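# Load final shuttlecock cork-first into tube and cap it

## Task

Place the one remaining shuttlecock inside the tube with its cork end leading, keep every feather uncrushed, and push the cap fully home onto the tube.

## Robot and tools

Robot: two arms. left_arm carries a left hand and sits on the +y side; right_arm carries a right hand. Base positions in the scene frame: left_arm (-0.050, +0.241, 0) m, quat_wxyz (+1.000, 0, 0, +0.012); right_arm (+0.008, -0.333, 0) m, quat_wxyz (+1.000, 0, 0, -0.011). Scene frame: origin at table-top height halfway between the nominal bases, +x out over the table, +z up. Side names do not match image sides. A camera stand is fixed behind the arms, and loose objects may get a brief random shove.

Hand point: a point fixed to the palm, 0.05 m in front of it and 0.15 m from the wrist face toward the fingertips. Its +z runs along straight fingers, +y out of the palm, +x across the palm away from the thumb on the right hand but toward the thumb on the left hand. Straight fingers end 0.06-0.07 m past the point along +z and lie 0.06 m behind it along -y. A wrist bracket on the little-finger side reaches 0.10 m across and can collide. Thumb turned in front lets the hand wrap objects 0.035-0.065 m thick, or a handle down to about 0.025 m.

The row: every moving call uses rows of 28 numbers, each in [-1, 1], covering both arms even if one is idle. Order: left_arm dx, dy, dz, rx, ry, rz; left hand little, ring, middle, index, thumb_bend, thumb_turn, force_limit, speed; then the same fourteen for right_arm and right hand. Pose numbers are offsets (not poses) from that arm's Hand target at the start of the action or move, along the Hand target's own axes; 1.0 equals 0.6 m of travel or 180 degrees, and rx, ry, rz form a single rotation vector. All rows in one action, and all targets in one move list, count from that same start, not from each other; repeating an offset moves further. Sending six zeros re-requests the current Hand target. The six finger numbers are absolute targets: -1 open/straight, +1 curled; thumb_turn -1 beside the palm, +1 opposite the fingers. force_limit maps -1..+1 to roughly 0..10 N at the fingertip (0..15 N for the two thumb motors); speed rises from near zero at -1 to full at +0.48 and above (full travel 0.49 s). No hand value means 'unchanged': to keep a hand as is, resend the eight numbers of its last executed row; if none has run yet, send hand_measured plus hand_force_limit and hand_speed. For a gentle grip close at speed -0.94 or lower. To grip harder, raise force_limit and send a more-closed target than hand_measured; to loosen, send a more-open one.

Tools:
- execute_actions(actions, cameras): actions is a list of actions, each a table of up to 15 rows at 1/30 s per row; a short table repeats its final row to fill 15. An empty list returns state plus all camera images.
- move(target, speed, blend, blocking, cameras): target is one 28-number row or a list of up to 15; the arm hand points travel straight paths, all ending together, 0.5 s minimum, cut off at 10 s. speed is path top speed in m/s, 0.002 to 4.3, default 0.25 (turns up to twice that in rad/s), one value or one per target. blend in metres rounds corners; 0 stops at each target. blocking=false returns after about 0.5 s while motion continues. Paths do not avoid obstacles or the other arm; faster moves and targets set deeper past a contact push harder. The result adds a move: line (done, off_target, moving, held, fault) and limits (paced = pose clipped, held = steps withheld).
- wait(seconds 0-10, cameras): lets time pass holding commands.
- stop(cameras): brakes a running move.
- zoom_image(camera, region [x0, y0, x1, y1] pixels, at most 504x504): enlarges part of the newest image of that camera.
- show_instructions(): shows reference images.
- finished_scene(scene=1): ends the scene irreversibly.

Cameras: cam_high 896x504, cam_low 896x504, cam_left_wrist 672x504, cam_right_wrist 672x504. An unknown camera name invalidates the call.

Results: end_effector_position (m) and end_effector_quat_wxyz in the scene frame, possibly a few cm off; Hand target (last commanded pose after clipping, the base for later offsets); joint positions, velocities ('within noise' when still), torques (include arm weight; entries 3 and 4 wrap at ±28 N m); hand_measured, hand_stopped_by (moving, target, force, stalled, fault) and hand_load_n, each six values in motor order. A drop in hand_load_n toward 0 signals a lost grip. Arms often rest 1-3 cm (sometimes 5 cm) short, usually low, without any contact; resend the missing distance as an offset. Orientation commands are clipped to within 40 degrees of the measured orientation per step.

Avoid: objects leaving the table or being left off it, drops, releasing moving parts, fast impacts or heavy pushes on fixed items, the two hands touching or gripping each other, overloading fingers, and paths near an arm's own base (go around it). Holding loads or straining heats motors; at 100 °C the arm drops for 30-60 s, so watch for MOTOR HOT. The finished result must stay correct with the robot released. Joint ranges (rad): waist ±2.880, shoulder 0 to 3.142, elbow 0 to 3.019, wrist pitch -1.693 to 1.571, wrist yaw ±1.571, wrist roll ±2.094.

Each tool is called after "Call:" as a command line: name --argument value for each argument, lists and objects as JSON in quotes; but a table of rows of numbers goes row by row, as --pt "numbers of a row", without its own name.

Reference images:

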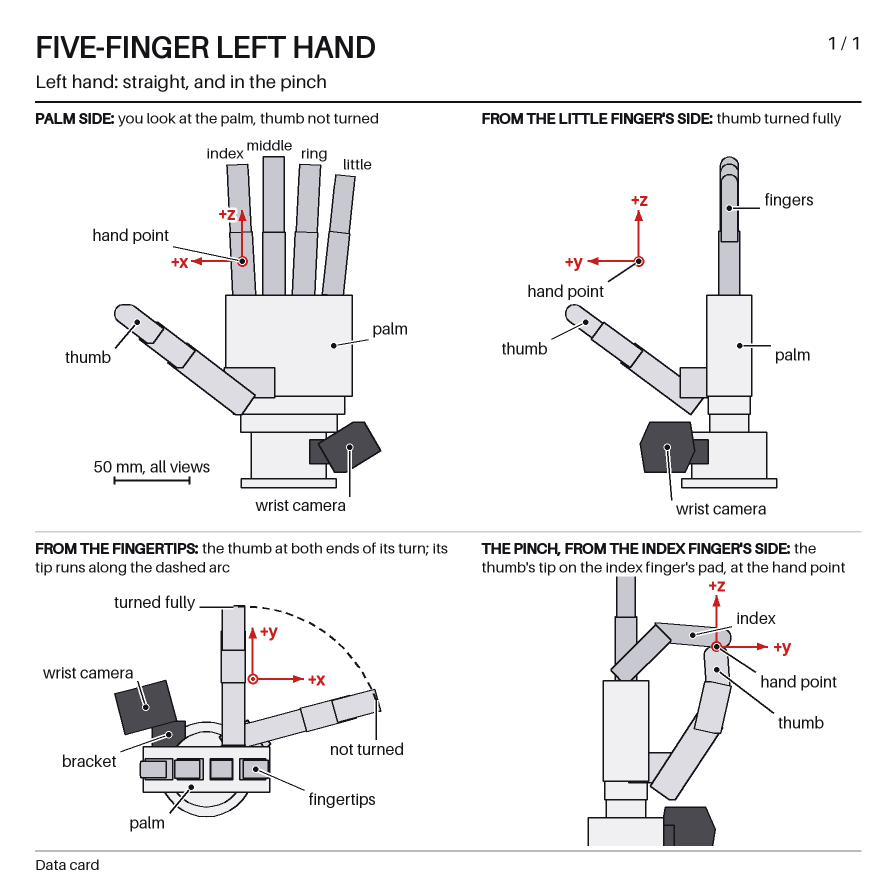

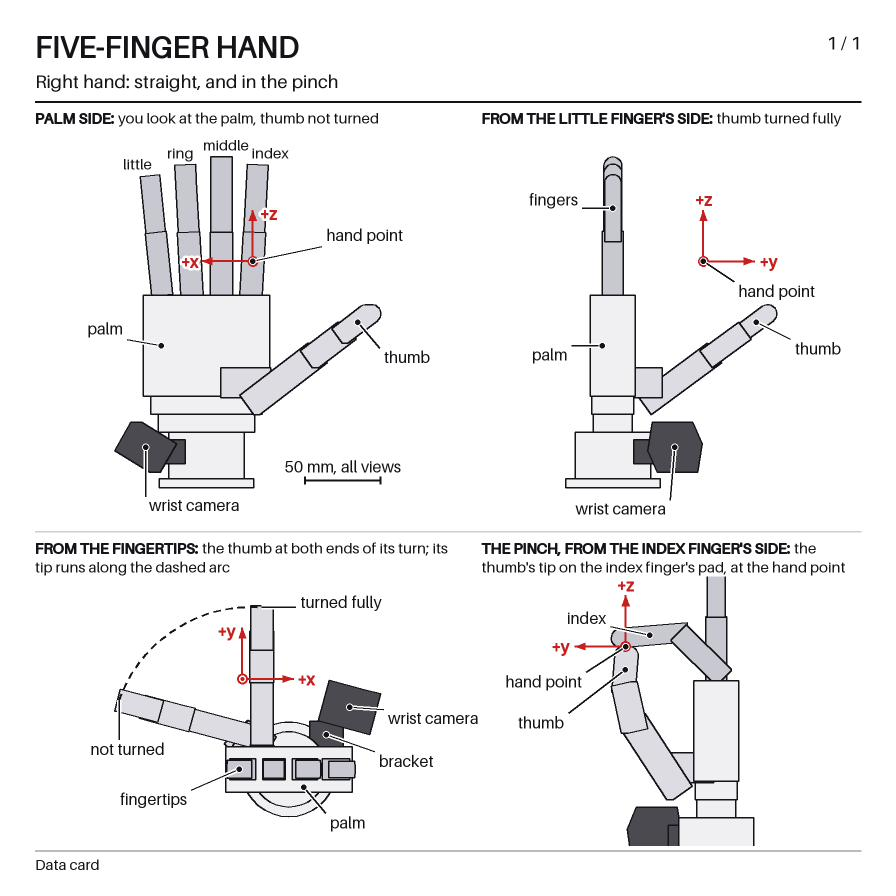

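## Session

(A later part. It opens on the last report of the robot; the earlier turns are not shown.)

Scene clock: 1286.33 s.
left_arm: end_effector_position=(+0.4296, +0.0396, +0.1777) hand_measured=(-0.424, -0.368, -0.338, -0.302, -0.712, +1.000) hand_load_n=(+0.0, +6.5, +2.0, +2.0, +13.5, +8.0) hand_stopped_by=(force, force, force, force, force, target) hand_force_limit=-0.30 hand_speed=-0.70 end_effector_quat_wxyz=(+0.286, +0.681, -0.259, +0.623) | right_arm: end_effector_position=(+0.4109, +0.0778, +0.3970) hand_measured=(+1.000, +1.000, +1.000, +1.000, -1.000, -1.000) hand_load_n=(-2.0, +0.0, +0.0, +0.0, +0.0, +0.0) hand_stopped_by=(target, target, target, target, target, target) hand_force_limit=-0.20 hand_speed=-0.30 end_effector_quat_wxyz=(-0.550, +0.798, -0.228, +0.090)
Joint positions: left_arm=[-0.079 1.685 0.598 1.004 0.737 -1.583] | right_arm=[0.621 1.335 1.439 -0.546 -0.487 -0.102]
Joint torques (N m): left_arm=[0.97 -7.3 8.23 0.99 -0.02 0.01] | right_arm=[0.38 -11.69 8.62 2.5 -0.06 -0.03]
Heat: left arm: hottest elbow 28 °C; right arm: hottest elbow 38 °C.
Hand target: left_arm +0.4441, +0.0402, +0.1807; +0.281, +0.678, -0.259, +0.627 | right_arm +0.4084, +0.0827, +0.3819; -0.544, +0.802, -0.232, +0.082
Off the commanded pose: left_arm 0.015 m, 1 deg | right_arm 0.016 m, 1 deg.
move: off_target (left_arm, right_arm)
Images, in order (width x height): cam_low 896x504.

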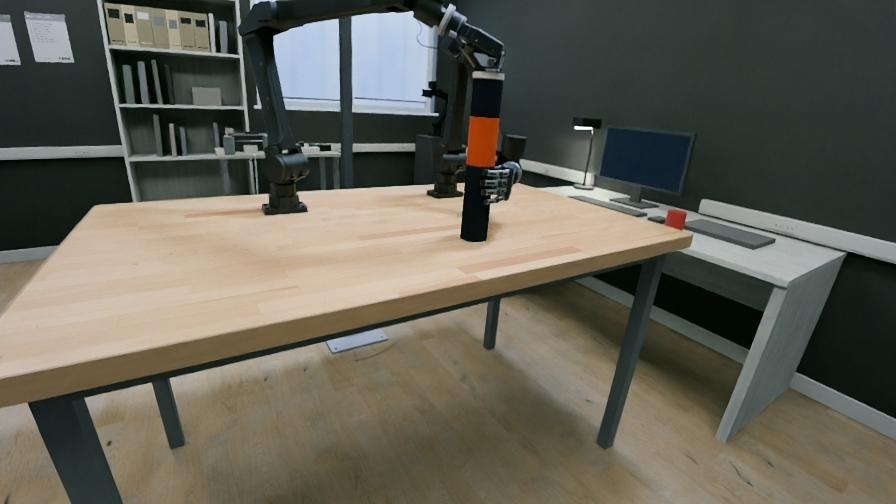

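Call:
move --target '[0,0,0,0,0,0,-0.3,-0.3,-0.3,-0.3,-0.3,1,-0.3,-0.7,0.0036,0.0273,0.0118,0,0,0,1,1,1,1,-1,-1,-0.2,-0.3]' --speed 0.03 --cameras '["cam_low","cam_high"]'

Call:
zoom_image --camera "cam_low" --region '[450, 20, 530, 100]'

Call:
zoom_image --camera "cam_high" --region '[400, 100, 480, 180]'

Scene clock: 1290.13 s.
left_arm: end_effector_position=(+0.4299, +0.0397, +0.1775) hand_measured=(-0.424, -0.368, -0.338, -0.302, -0.712, +1.000) hand_load_n=(+0.0, +7.0, +2.0, +2.5, +14.0, +8.0) hand_stopped_by=(force, force, force, force, force, target) hand_force_limit=-0.30 hand_speed=-0.70 end_effector_quat_wxyz=(+0.287, +0.682, -0.257, +0.622) | right_arm: end_effector_position=(+0.4124, +0.0788, +0.3946) hand_measured=(+1.000, +1.000, +1.000, +1.000, -1.000, -1.000) hand_load_n=(-4.0, -2.0, +0.0, +0.0, +0.0, +0.0) hand_stopped_by=(target, target, target, target, target, target) hand_force_limit=-0.20 hand_speed=-0.30 end_effector_quat_wxyz=(-0.562, +0.791, -0.221, +0.100)
Joint positions: left_arm=[-0.079 1.685 0.598 1.003 0.736 -1.586] | right_arm=[0.621 1.323 1.404 -0.487 -0.487 -0.102]
Joint torques (N m): left_arm=[1.14 -7.59 8.35 0.94 0.03 0.03] | right_arm=[0.44 -10.75 7.38 2 -0.02 -0.04]
Heat: left arm: hottest elbow 28 °C; right arm: hottest elbow 38 °C.
Hand target: left_arm +0.4441, +0.0402, +0.1805; +0.281, +0.679, -0.259, +0.627 | right_arm +0.4084, +0.0826, +0.3639; -0.544, +0.802, -0.232, +0.082
Off the commanded pose: left_arm 0.015 m, 1 deg | right_arm 0.031 m, 3 deg.
move: off_target (left_arm, right_arm)
Images, in order (width x height): cam_high 896x504, cam_low 896x504.

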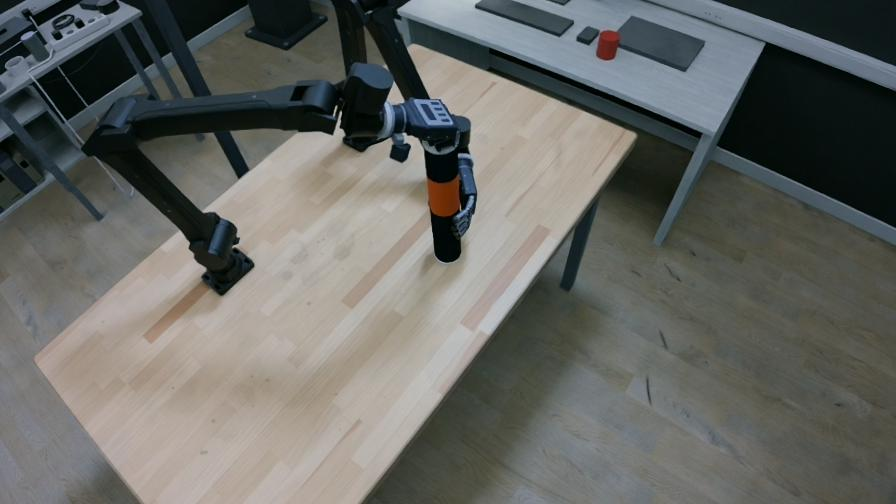

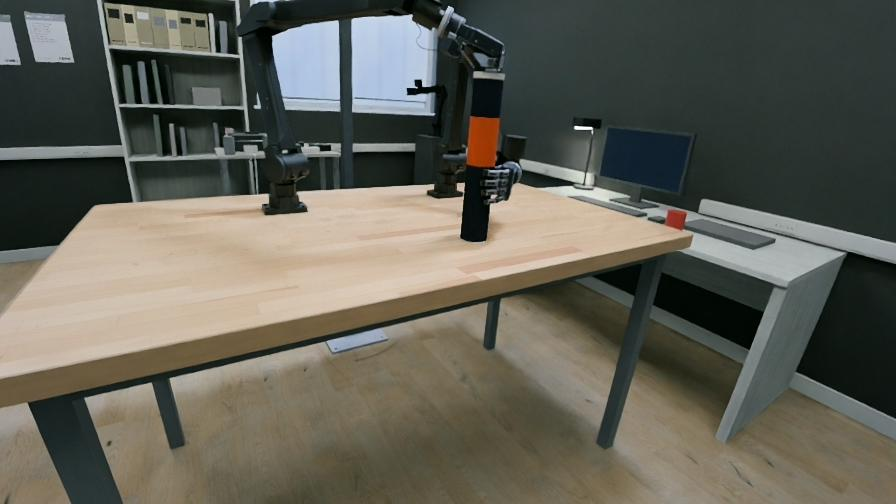

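Scaled by 6.300 from the camera's 896x504 image, which has a finer 1280x720 frame.

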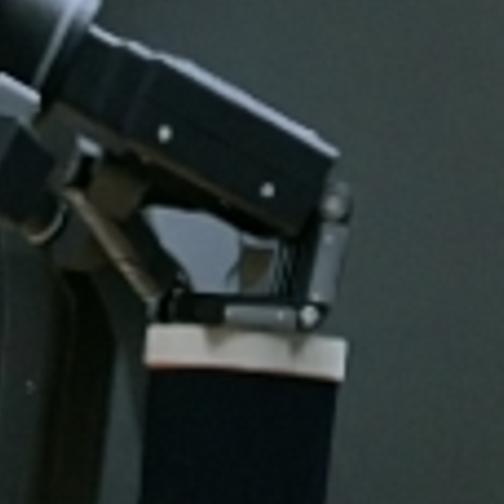

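Scaled by 6.300 from the camera's 896x504 image, which has a finer 1280x720 frame.

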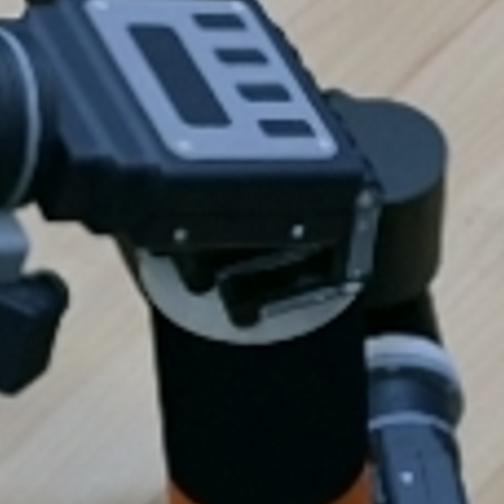

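Call:
move --target '[0,0,0,0,0,0,-0.3,-0.3,-0.3,-0.3,-0.3,1,-0.3,-0.7,0.0036,0.0273,0.0118,0,0.006,-0.0125,1,1,1,1,-1,-1,-0.2,-0.3]' --speed 0.03 --cameras '["cam_low","cam_high"]'

Call:
zoom_image --camera "cam_low" --region '[450, 20, 530, 100]'

Call:
zoom_image --camera "cam_high" --region '[400, 100, 480, 180]'

Scene clock: 1294.97 s.
left_arm: end_effector_position=(+0.4299, +0.0397, +0.1775) hand_measured=(-0.424, -0.368, -0.338, -0.302, -0.712, +1.000) hand_load_n=(+0.0, +7.5, +2.0, +2.0, +14.5, +6.5) hand_stopped_by=(force, force, force, force, force, target) hand_force_limit=-0.30 hand_speed=-0.70 end_effector_quat_wxyz=(+0.287, +0.682, -0.257, +0.622) | right_arm: end_effector_position=(+0.4120, +0.0777, +0.3916) hand_measured=(+1.000, +1.000, +1.000, +1.000, -1.000, -1.000) hand_load_n=(-1.0, -4.0, -3.5, +0.0, +0.0, +0.0) hand_stopped_by=(target, target, target, target, target, target) hand_force_limit=-0.20 hand_speed=-0.30 end_effector_quat_wxyz=(-0.568, +0.786, -0.211, +0.122)
Joint positions: left_arm=[-0.079 1.685 0.598 1.003 0.736 -1.586] | right_arm=[0.629 1.301 1.363 -0.434 -0.461 -0.121]
Joint torques (N m): left_arm=[1.44 -7.24 8.29 1.01 0.02 0.07] | right_arm=[0.91 -9.29 6.56 1.5 0.12 -0.18]
Heat: left arm: hottest elbow 28 °C; right arm: hottest elbow 37 °C.
Hand target: left_arm +0.4441, +0.0402, +0.1805; +0.281, +0.679, -0.259, +0.627 | right_arm +0.4084, +0.0826, +0.3460; -0.540, +0.806, -0.222, +0.100
Off the commanded pose: left_arm 0.015 m, 1 deg | right_arm 0.046 m, 5 deg.
move: off_target (left_arm, right_arm)
Images, in order (width x height): cam_high 896x504, cam_low 896x504.

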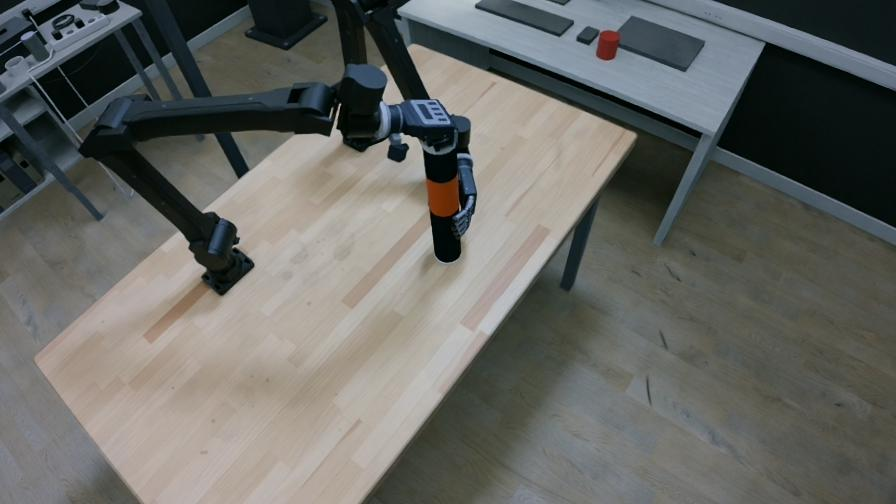

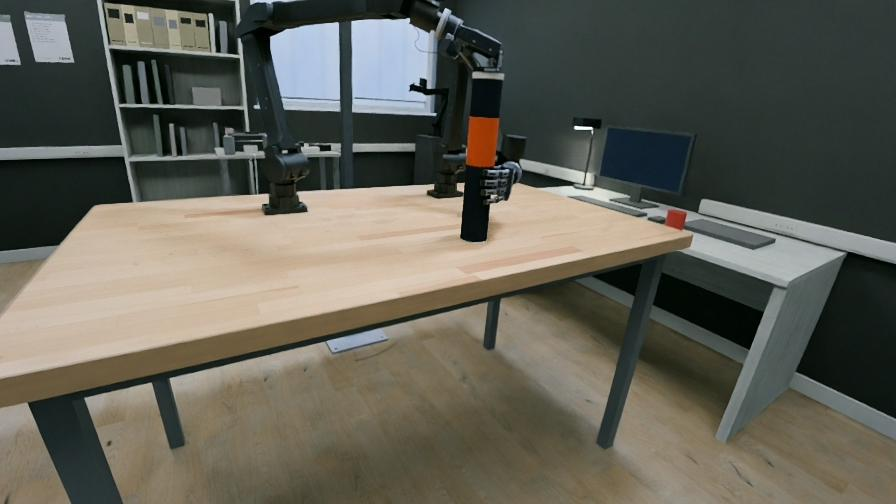

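Scaled by 6.300 from the camera's 896x504 image, which has a finer 1280x720 frame.

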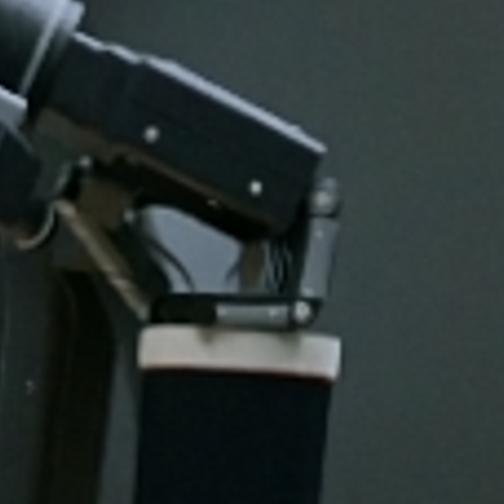

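Scaled by 6.300 from the camera's 896x504 image, which has a finer 1280x720 frame.

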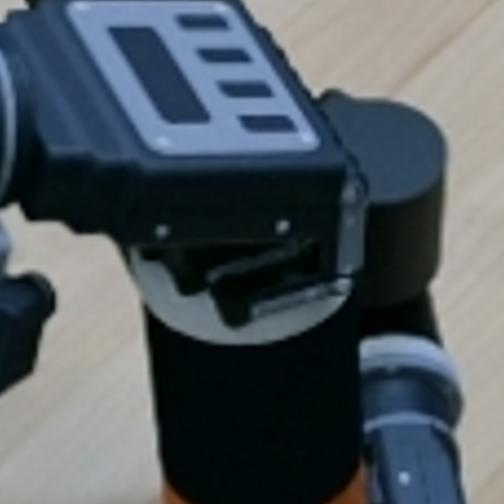

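Call:
move --target '[0,0,0,0,0,0,-0.3,-0.3,-0.3,-0.3,-0.3,1,-0.3,-0.7,0.0036,0.0273,0.0118,0,0,0,1,1,1,1,-1,-1,-0.2,-0.3]' --speed 0.03 --cameras '["cam_low","cam_high"]'

Call:
zoom_image --camera "cam_low" --region '[460, 55, 510, 105]'

Call:
zoom_image --camera "cam_high" --region '[415, 120, 465, 170]'

Scene clock: 1301.20 s.
left_arm: end_effector_position=(+0.4299, +0.0397, +0.1775) hand_measured=(-0.424, -0.368, -0.338, -0.302, -0.712, +1.000) hand_load_n=(+0.0, +7.0, +1.5, +1.5, +15.0, +6.0) hand_stopped_by=(force, force, force, force, force, target) hand_force_limit=-0.30 hand_speed=-0.70 end_effector_quat_wxyz=(+0.287, +0.682, -0.257, +0.622) | right_arm: end_effector_position=(+0.4116, +0.0774, +0.3903) hand_measured=(+1.000, +1.000, +1.000, +1.000, -1.000, -1.000) hand_load_n=(+0.0, -4.5, -6.0, -0.5, +0.5, -0.5) hand_stopped_by=(target, target, target, target, target, target) hand_force_limit=-0.20 hand_speed=-0.30 end_effector_quat_wxyz=(-0.578, +0.779, -0.204, +0.131)
Joint positions: left_arm=[-0.079 1.685 0.598 1.003 0.736 -1.586] | right_arm=[0.629 1.286 1.327 -0.38 -0.461 -0.122]
Joint torques (N m): left_arm=[1.55 -7.41 8.28 1.07 0.01 0.05] | right_arm=[0.56 -7.82 5.74 1.44 0.09 -0.18]
Heat: left arm: hottest elbow 28 °C; right arm: hottest elbow 37 °C.
Hand target: left_arm +0.4441, +0.0402, +0.1805; +0.281, +0.679, -0.259, +0.627 | right_arm +0.4090, +0.0822, +0.3280; -0.540, +0.806, -0.222, +0.100
Off the commanded pose: left_arm 0.015 m, 1 deg | right_arm 0.062 m, 7 deg.
move: off_target (left_arm, right_arm)
Images, in order (width x height): cam_high 896x504, cam_low 896x504.

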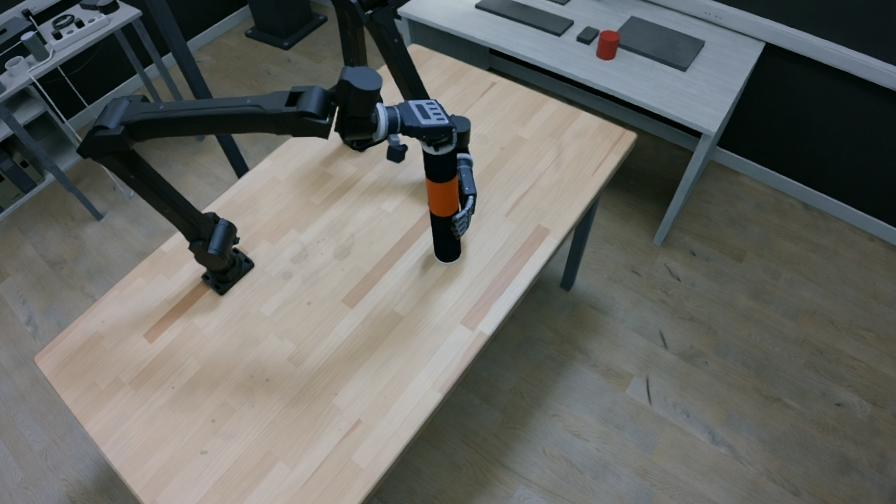

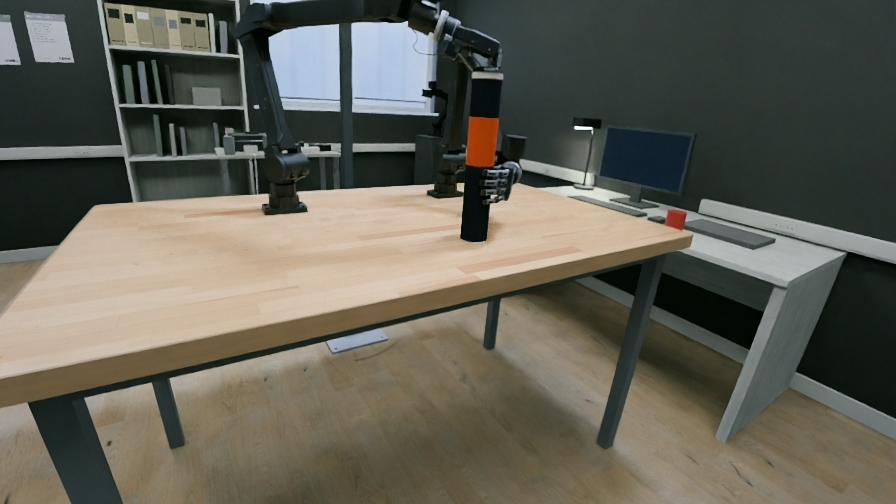

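Scaled by 10.080 from the camera's 896x504 image, which has a finer 1280x720 frame.

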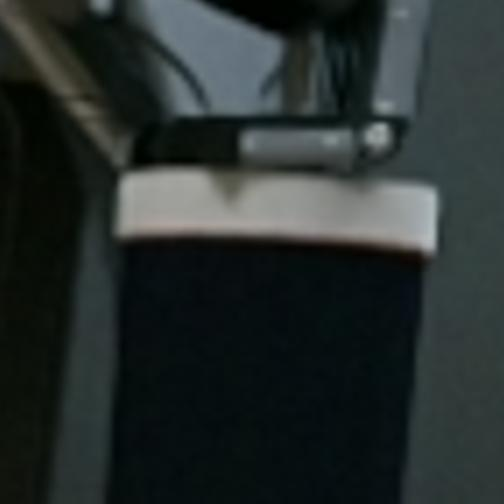

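Scaled by 10.080 from the camera's 896x504 image, which has a finer 1280x720 frame.

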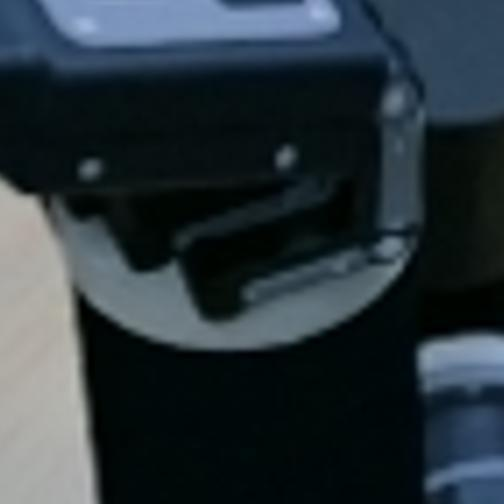

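Call:
move --target '[0,0,0,0,0,0,-0.3,-0.3,-0.3,-0.3,-0.3,1,-0.3,-0.7,-0.0199,-0.2318,-0.1008,0,0,0,1,1,1,1,-1,-1,-0.2,-0.3]' --speed 0.1 --cameras '["cam_low","cam_high"]'

Call:
zoom_image --camera "cam_low" --region '[460, 55, 510, 105]'

Call:
zoom_image --camera "cam_high" --region '[415, 115, 465, 165]'

Scene clock: 1308.93 s.
left_arm: end_effector_position=(+0.4298, +0.0395, +0.1775) hand_measured=(-0.424, -0.368, -0.338, -0.302, -0.712, +1.000) hand_load_n=(+0.0, +7.0, +2.0, +2.0, +14.0, +6.5) hand_stopped_by=(force, force, force, force, force, target) hand_force_limit=-0.30 hand_speed=-0.70 end_effector_quat_wxyz=(+0.286, +0.681, -0.259, +0.622) | right_arm: end_effector_position=(+0.4062, +0.0734, +0.4551) hand_measured=(+1.000, +1.000, +1.000, +1.000, -1.000, -1.000) hand_load_n=(+0.0, +0.0, +0.0, +0.0, +0.0, +0.0) hand_stopped_by=(target, target, target, target, target, target) hand_force_limit=-0.20 hand_speed=-0.30 end_effector_quat_wxyz=(-0.528, +0.812, -0.231, +0.092)
Joint positions: left_arm=[-0.079 1.685 0.599 1.003 0.738 -1.583] | right_arm=[0.63 1.371 1.661 -0.785 -0.459 -0.13]
Joint torques (N m): left_arm=[0.44 -7 8.27 1.06 -0.04 -0.01] | right_arm=[0.67 -11.11 15.51 1.69 -0.08 -0.07]
Heat: left arm: hottest elbow 28 °C; right arm: hottest elbow 37 °C.
Hand target: left_arm +0.4440, +0.0402, +0.1805; +0.281, +0.679, -0.259, +0.627 | right_arm +0.4089, +0.0822, +0.4800; -0.540, +0.806, -0.222, +0.100
Off the commanded pose: left_arm 0.015 m, 1 deg | right_arm 0.027 m, 2 deg.
move: off_target (left_arm, right_arm)
Images, in order (width x height): cam_high 896x504, cam_low 896x504.

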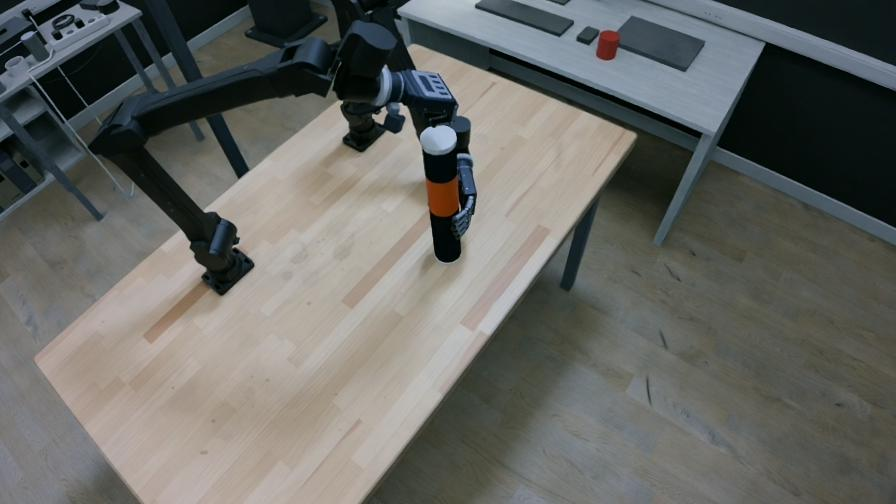

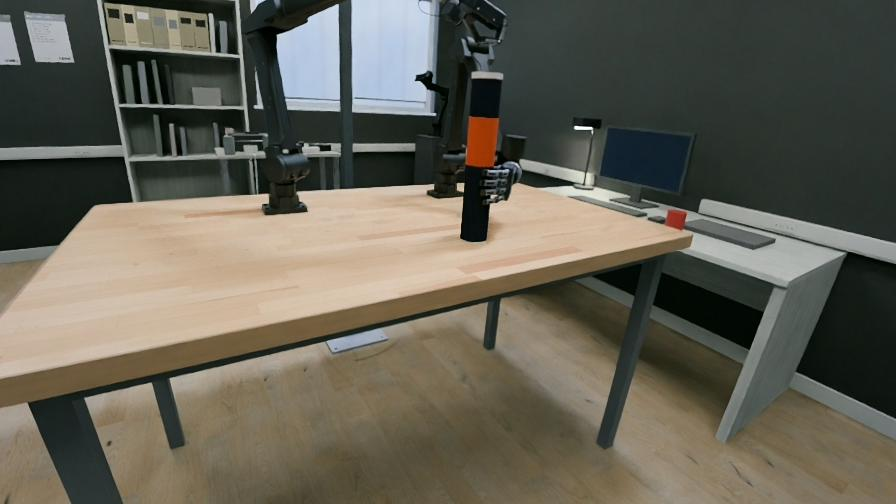

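Scaled by 10.080 from the camera's 896x504 image, which has a finer 1280x720 frame.

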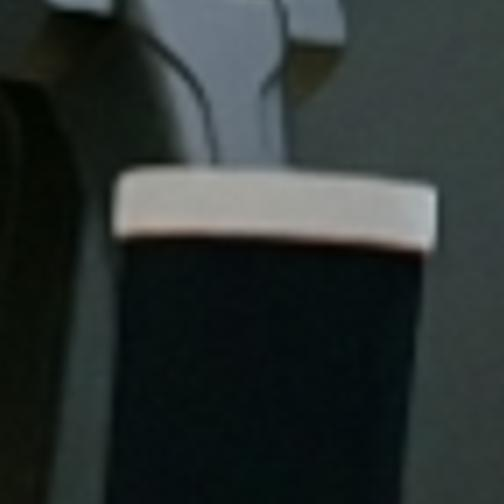

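Scaled by 10.080 from the camera's 896x504 image, which has a finer 1280x720 frame.

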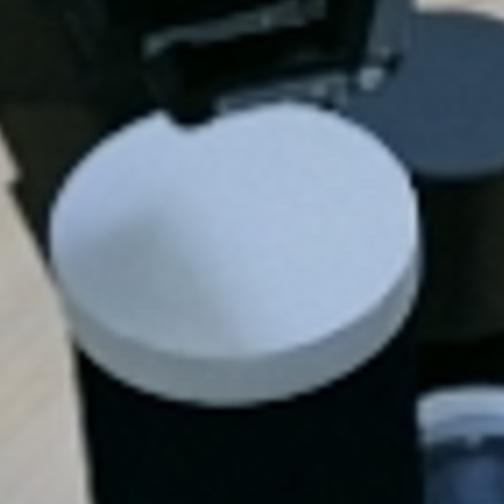

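Call:
move --pt "0 0 0 0 0 0 -0.3 -0.3 -0.3 -0.3 -0.3 1 -0.3 -0.7 -0.0257 -0.1182 -0.1005 0 0 0 1 1 1 1 -1 -1 -0.2 -0.3" --pt "0 0 0 0 0 0 -0.3 -0.3 -0.3 -0.3 -0.3 1 -0.3 -0.7 -0.0948 0.1325 -0.3702 0 0 0 1 1 1 1 -1 -1 -0.2 -0.3" --speed 0.2 --blend '[0.02,0]' --cameras '["all"]'

Call:
zoom_image --camera "cam_high" --region '[415, 115, 465, 165]'

Call:
zoom_image --camera "cam_low" --region '[460, 55, 510, 105]'

Call:
zoom_image --camera "cam_high" --region '[400, 180, 500, 280]'

Scene clock: 1331.30 s.
left_arm: end_effector_position=(+0.4298, +0.0395, +0.1775) hand_measured=(-0.424, -0.368, -0.338, -0.302, -0.712, +1.000) hand_load_n=(+0.0, +7.0, +2.0, +2.0, +14.5, +6.5) hand_stopped_by=(force, force, force, force, force, target) hand_force_limit=-0.30 hand_speed=-0.70 end_effector_quat_wxyz=(+0.286, +0.681, -0.259, +0.622) | right_arm: end_effector_position=(+0.2505, -0.0964, +0.5040) hand_measured=(+1.000, +1.000, +1.000, +1.000, -1.000, -1.000) hand_load_n=(+0.0, +0.0, +0.0, +0.0, +0.0, +0.0) hand_stopped_by=(target, target, target, target, target, target) hand_force_limit=-0.20 hand_speed=-0.30 end_effector_quat_wxyz=(-0.543, +0.804, -0.219, +0.100)
Joint positions: left_arm=[-0.079 1.685 0.599 1.003 0.738 -1.583] | right_arm=[0.393 0.883 1.445 -1.085 -0.679 -0.265]
Joint torques (N m): left_arm=[0.09 -7.53 8.16 0.92 -0.03 -0.05] | right_arm=[-1.14 -3.66 8.43 1.61 -0.46 -0.24]
Heat: left arm: hottest elbow 28 °C; right arm: hottest elbow 43 °C.
Hand target: left_arm +0.4440, +0.0402, +0.1805; +0.281, +0.679, -0.259, +0.627 | right_arm +0.2500, -0.1002, +0.5000; -0.540, +0.806, -0.222, +0.100
Off the commanded pose: left_arm 0.015 m, 1 deg | right_arm 0.006 m, 1 deg.
move: off_target (left_arm)

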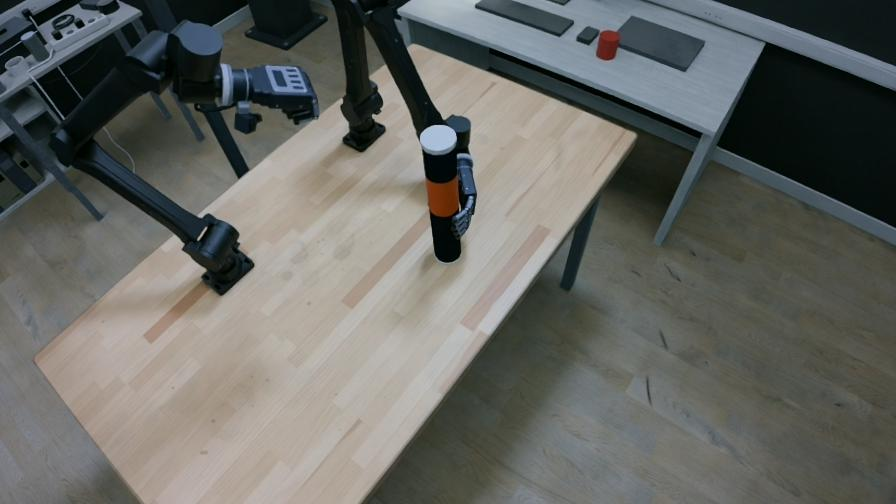

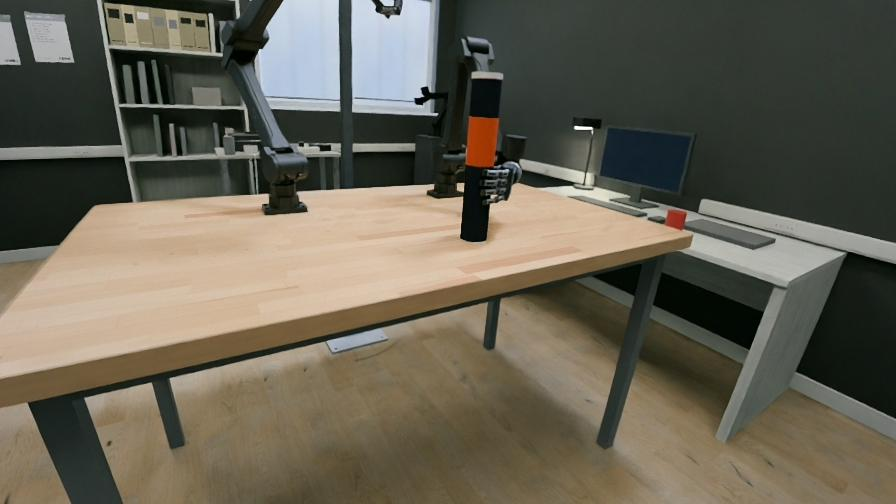

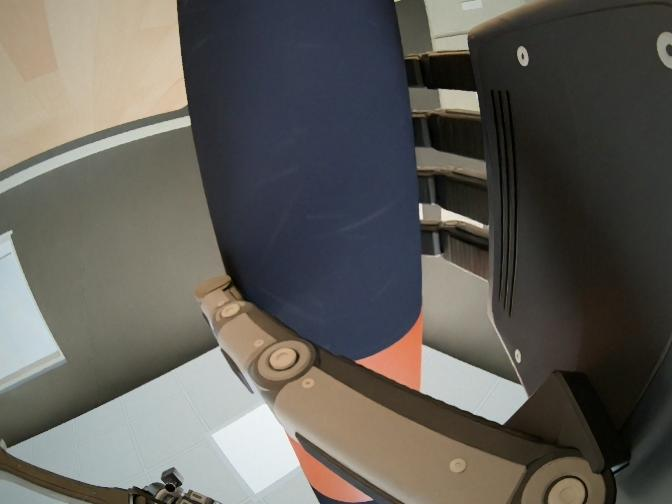

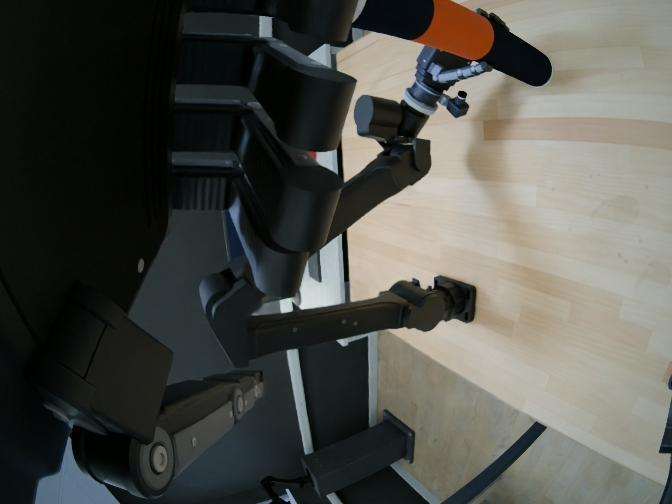

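Scaled by 10.080 from the camera's 896x504 image, which has a finer 1280x720 frame.

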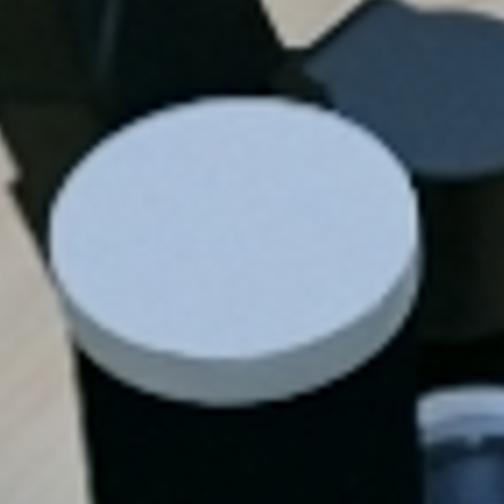

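Scaled by 10.080 from the camera's 896x504 image, which has a finer 1280x720 frame.

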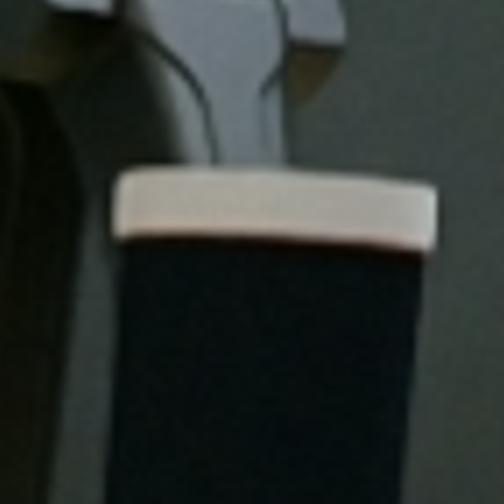

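Scaled by 5.040 from the camera's 896x504 image, which has a finer 1280x720 frame.

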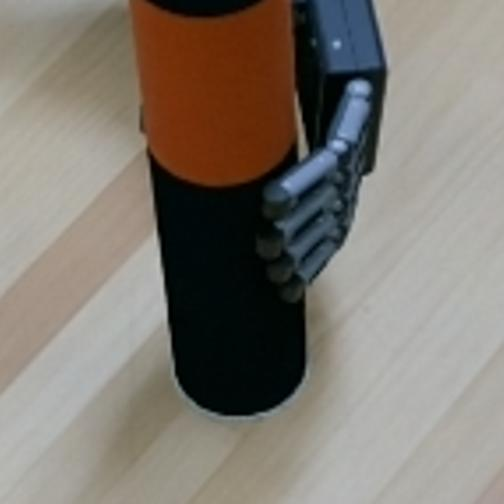

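Call:
move --target '[0,0,0,0,0,0,-0.6,-0.6,-0.6,-0.6,-1,1,-0.3,-0.9,0,0,0,0,0,0,1,1,1,1,-1,-1,-0.2,-0.3]' --cameras '["cam_high","cam_low","cam_left_wrist"]'

Call:
zoom_image --camera "cam_high" --region '[400, 180, 500, 280]'

Scene clock: 1342.00 s.
left_arm: end_effector_position=(+0.4304, +0.0396, +0.1728) hand_measured=(-0.600, -0.600, -0.600, -0.600, -1.000, +1.000) hand_load_n=(+0.0, +0.0, +0.0, +0.0, +0.0, +0.0) hand_stopped_by=(target, target, target, target, target, target) hand_force_limit=-0.30 hand_speed=-0.90 end_effector_quat_wxyz=(+0.288, +0.686, -0.256, +0.618) | right_arm: end_effector_position=(+0.2506, -0.0964, +0.5040) hand_measured=(+1.000, +1.000, +1.000, +1.000, -1.000, -1.000) hand_load_n=(+0.0, +0.0, +0.0, +0.0, +0.0, -0.5) hand_stopped_by=(target, target, target, target, target, target) hand_force_limit=-0.20 hand_speed=-0.30 end_effector_quat_wxyz=(-0.543, +0.804, -0.219, +0.101)
Joint positions: left_arm=[-0.079 1.693 0.599 0.998 0.737 -1.584] | right_arm=[0.393 0.883 1.445 -1.085 -0.679 -0.265]
Joint torques (N m): left_arm=[0.85 -8.12 8.25 1.22 0.02 0.03] | right_arm=[-1.2 -4.07 8.39 1.59 -0.48 -0.18]
Heat: left arm: hottest elbow 28 °C; right arm: hottest elbow 41 °C.
Hand target: left_arm +0.4440, +0.0402, +0.1805; +0.281, +0.679, -0.259, +0.627 | right_arm +0.2500, -0.1001, +0.5000; -0.540, +0.806, -0.222, +0.100
Off the commanded pose: left_arm 0.016 m, 2 deg | right_arm 0.005 m, 1 deg.
move: off_target (left_arm)
Images, in order (width x height): cam_high 896x504, cam_low 896x504, cam_left_wrist 672x504.

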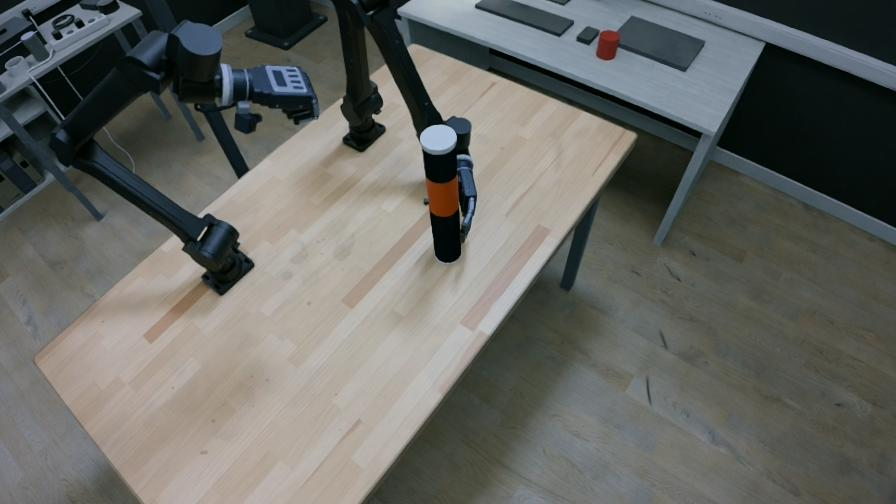

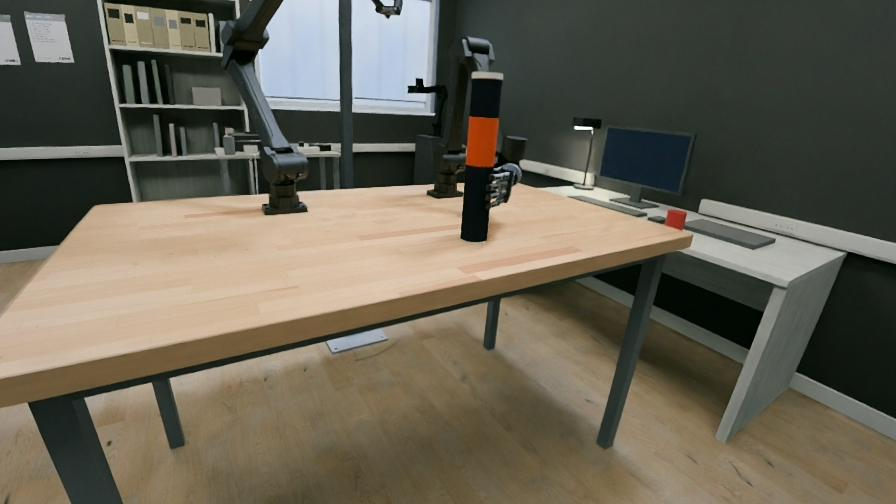

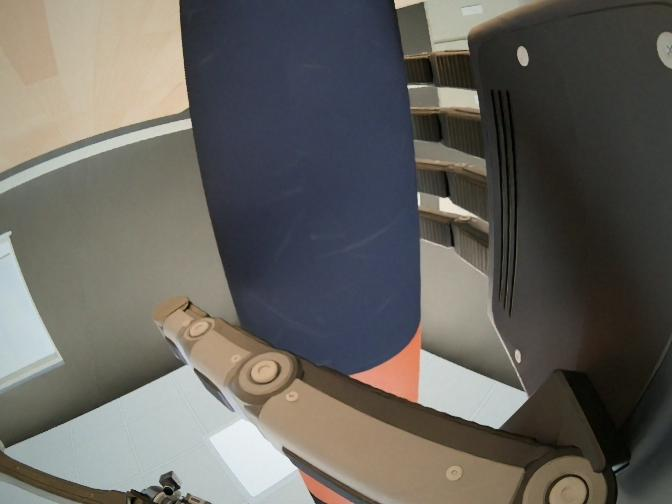

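Scaled by 5.040 from the camera's 896x504 image, which has a finer 1280x720 frame.

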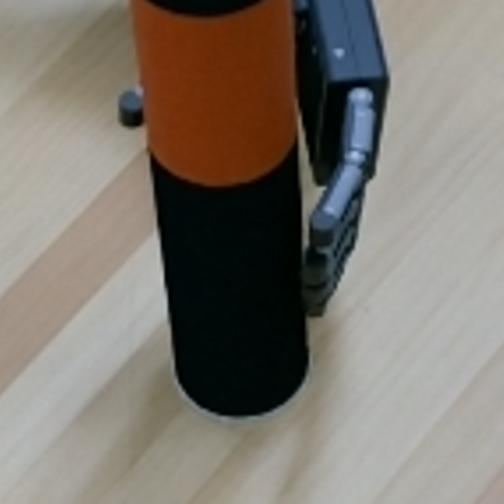

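Call:
move --pt "0 0 -0.05 0 0 0 -1 -1 -1 -1 -1 1 -0.3 -0.6 0 0 0 0 0 0 1 1 1 1 -1 -1 -0.2 -0.3" --pt "0 -0.017 -0.12 0 0 0 -1 -1 -1 -1 -1 1 -0.3 -0.6 0 0 0 0 0 0 1 1 1 1 -1 -1 -0.2 -0.3" --speed 0.04 --cameras '["cam_high","cam_low","cam_left_wrist"]'

Call:
zoom_image --camera "cam_high" --region '[400, 180, 500, 280]'

Scene clock: 1358.80 s.
left_arm: end_effector_position=(+0.4037, +0.0949, +0.1780) hand_measured=(-1.000, -1.000, -1.000, -1.000, -1.000, +1.000) hand_load_n=(+0.0, +0.0, +0.0, +0.0, +0.0, +0.0) hand_stopped_by=(target, target, target, target, target, target) hand_force_limit=-0.30 hand_speed=-0.60 end_effector_quat_wxyz=(+0.289, +0.685, -0.254, +0.619) | right_arm: end_effector_position=(+0.2506, -0.0964, +0.5040) hand_measured=(+1.000, +1.000, +1.000, +1.000, -1.000, -1.000) hand_load_n=(+0.0, +0.0, +0.0, +0.0, +0.0, +0.0) hand_stopped_by=(target, target, target, target, target, target) hand_force_limit=-0.20 hand_speed=-0.30 end_effector_quat_wxyz=(-0.543, +0.804, -0.219, +0.101)
Joint positions: left_arm=[0.071 1.632 0.528 0.998 0.885 -1.57] | right_arm=[0.393 0.883 1.445 -1.085 -0.679 -0.265]
Joint torques (N m): left_arm=[1.67 -9 4.48 1.63 0.28 0.08] | right_arm=[-1.03 -3.96 8.34 1.61 -0.47 -0.18]
Heat: left arm: hottest elbow 27 °C; right arm: hottest elbow 38 °C.
Hand target: left_arm +0.4004, +0.0982, +0.1840; +0.281, +0.679, -0.259, +0.627 | right_arm +0.2500, -0.1001, +0.5000; -0.540, +0.806, -0.222, +0.100
Off the commanded pose: left_arm 0.008 m, 2 deg | right_arm 0.005 m, 1 deg.
move: done
Images, in order (width x height): cam_high 896x504, cam_low 896x504, cam_left_wrist 672x504.

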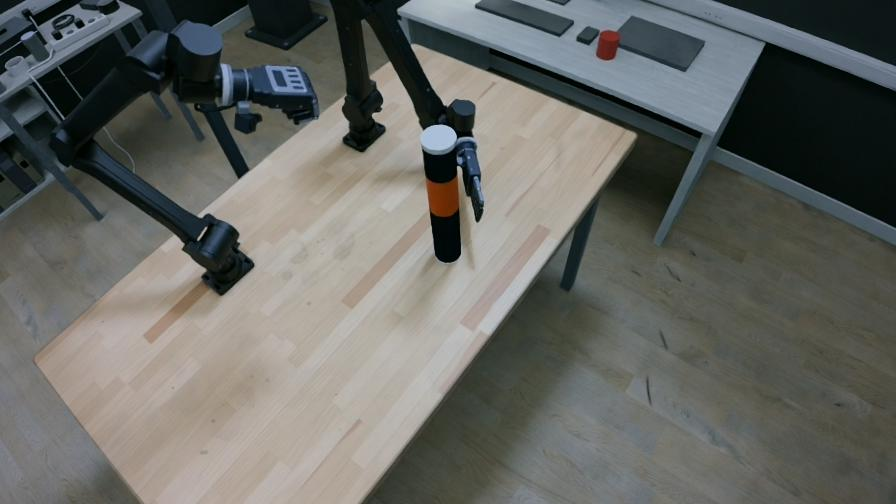

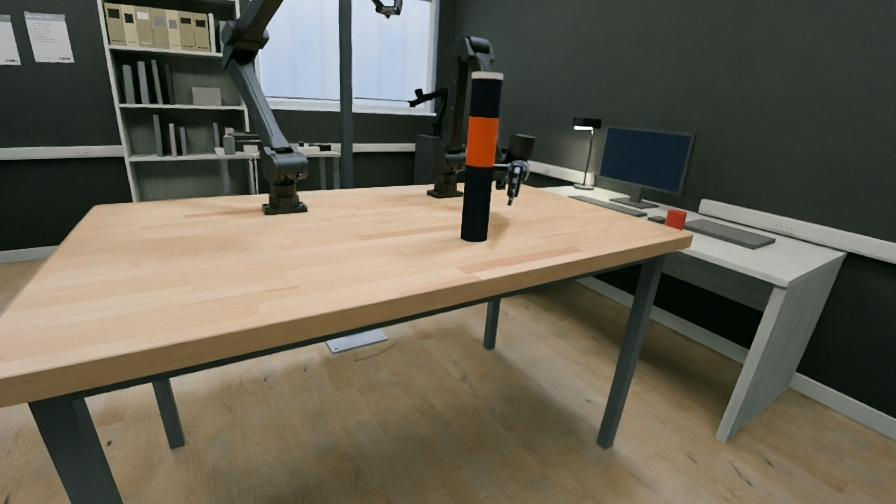

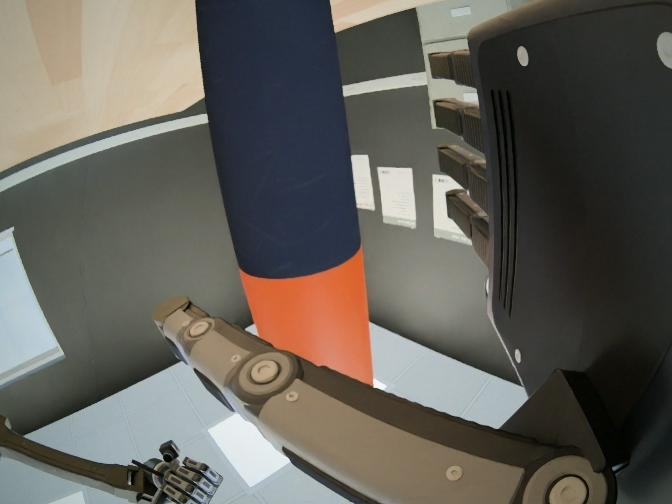

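Scaled by 5.040 from the camera's 896x504 image, which has a finer 1280x720 frame.

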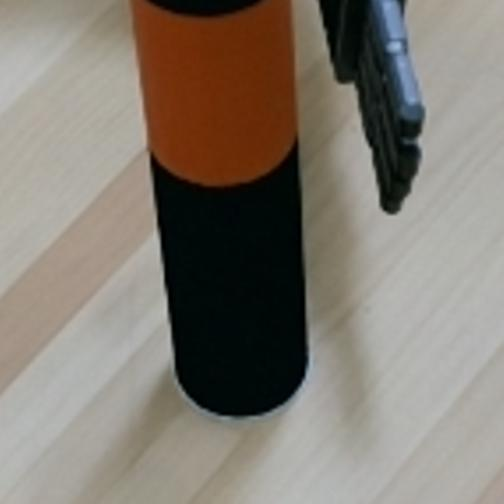

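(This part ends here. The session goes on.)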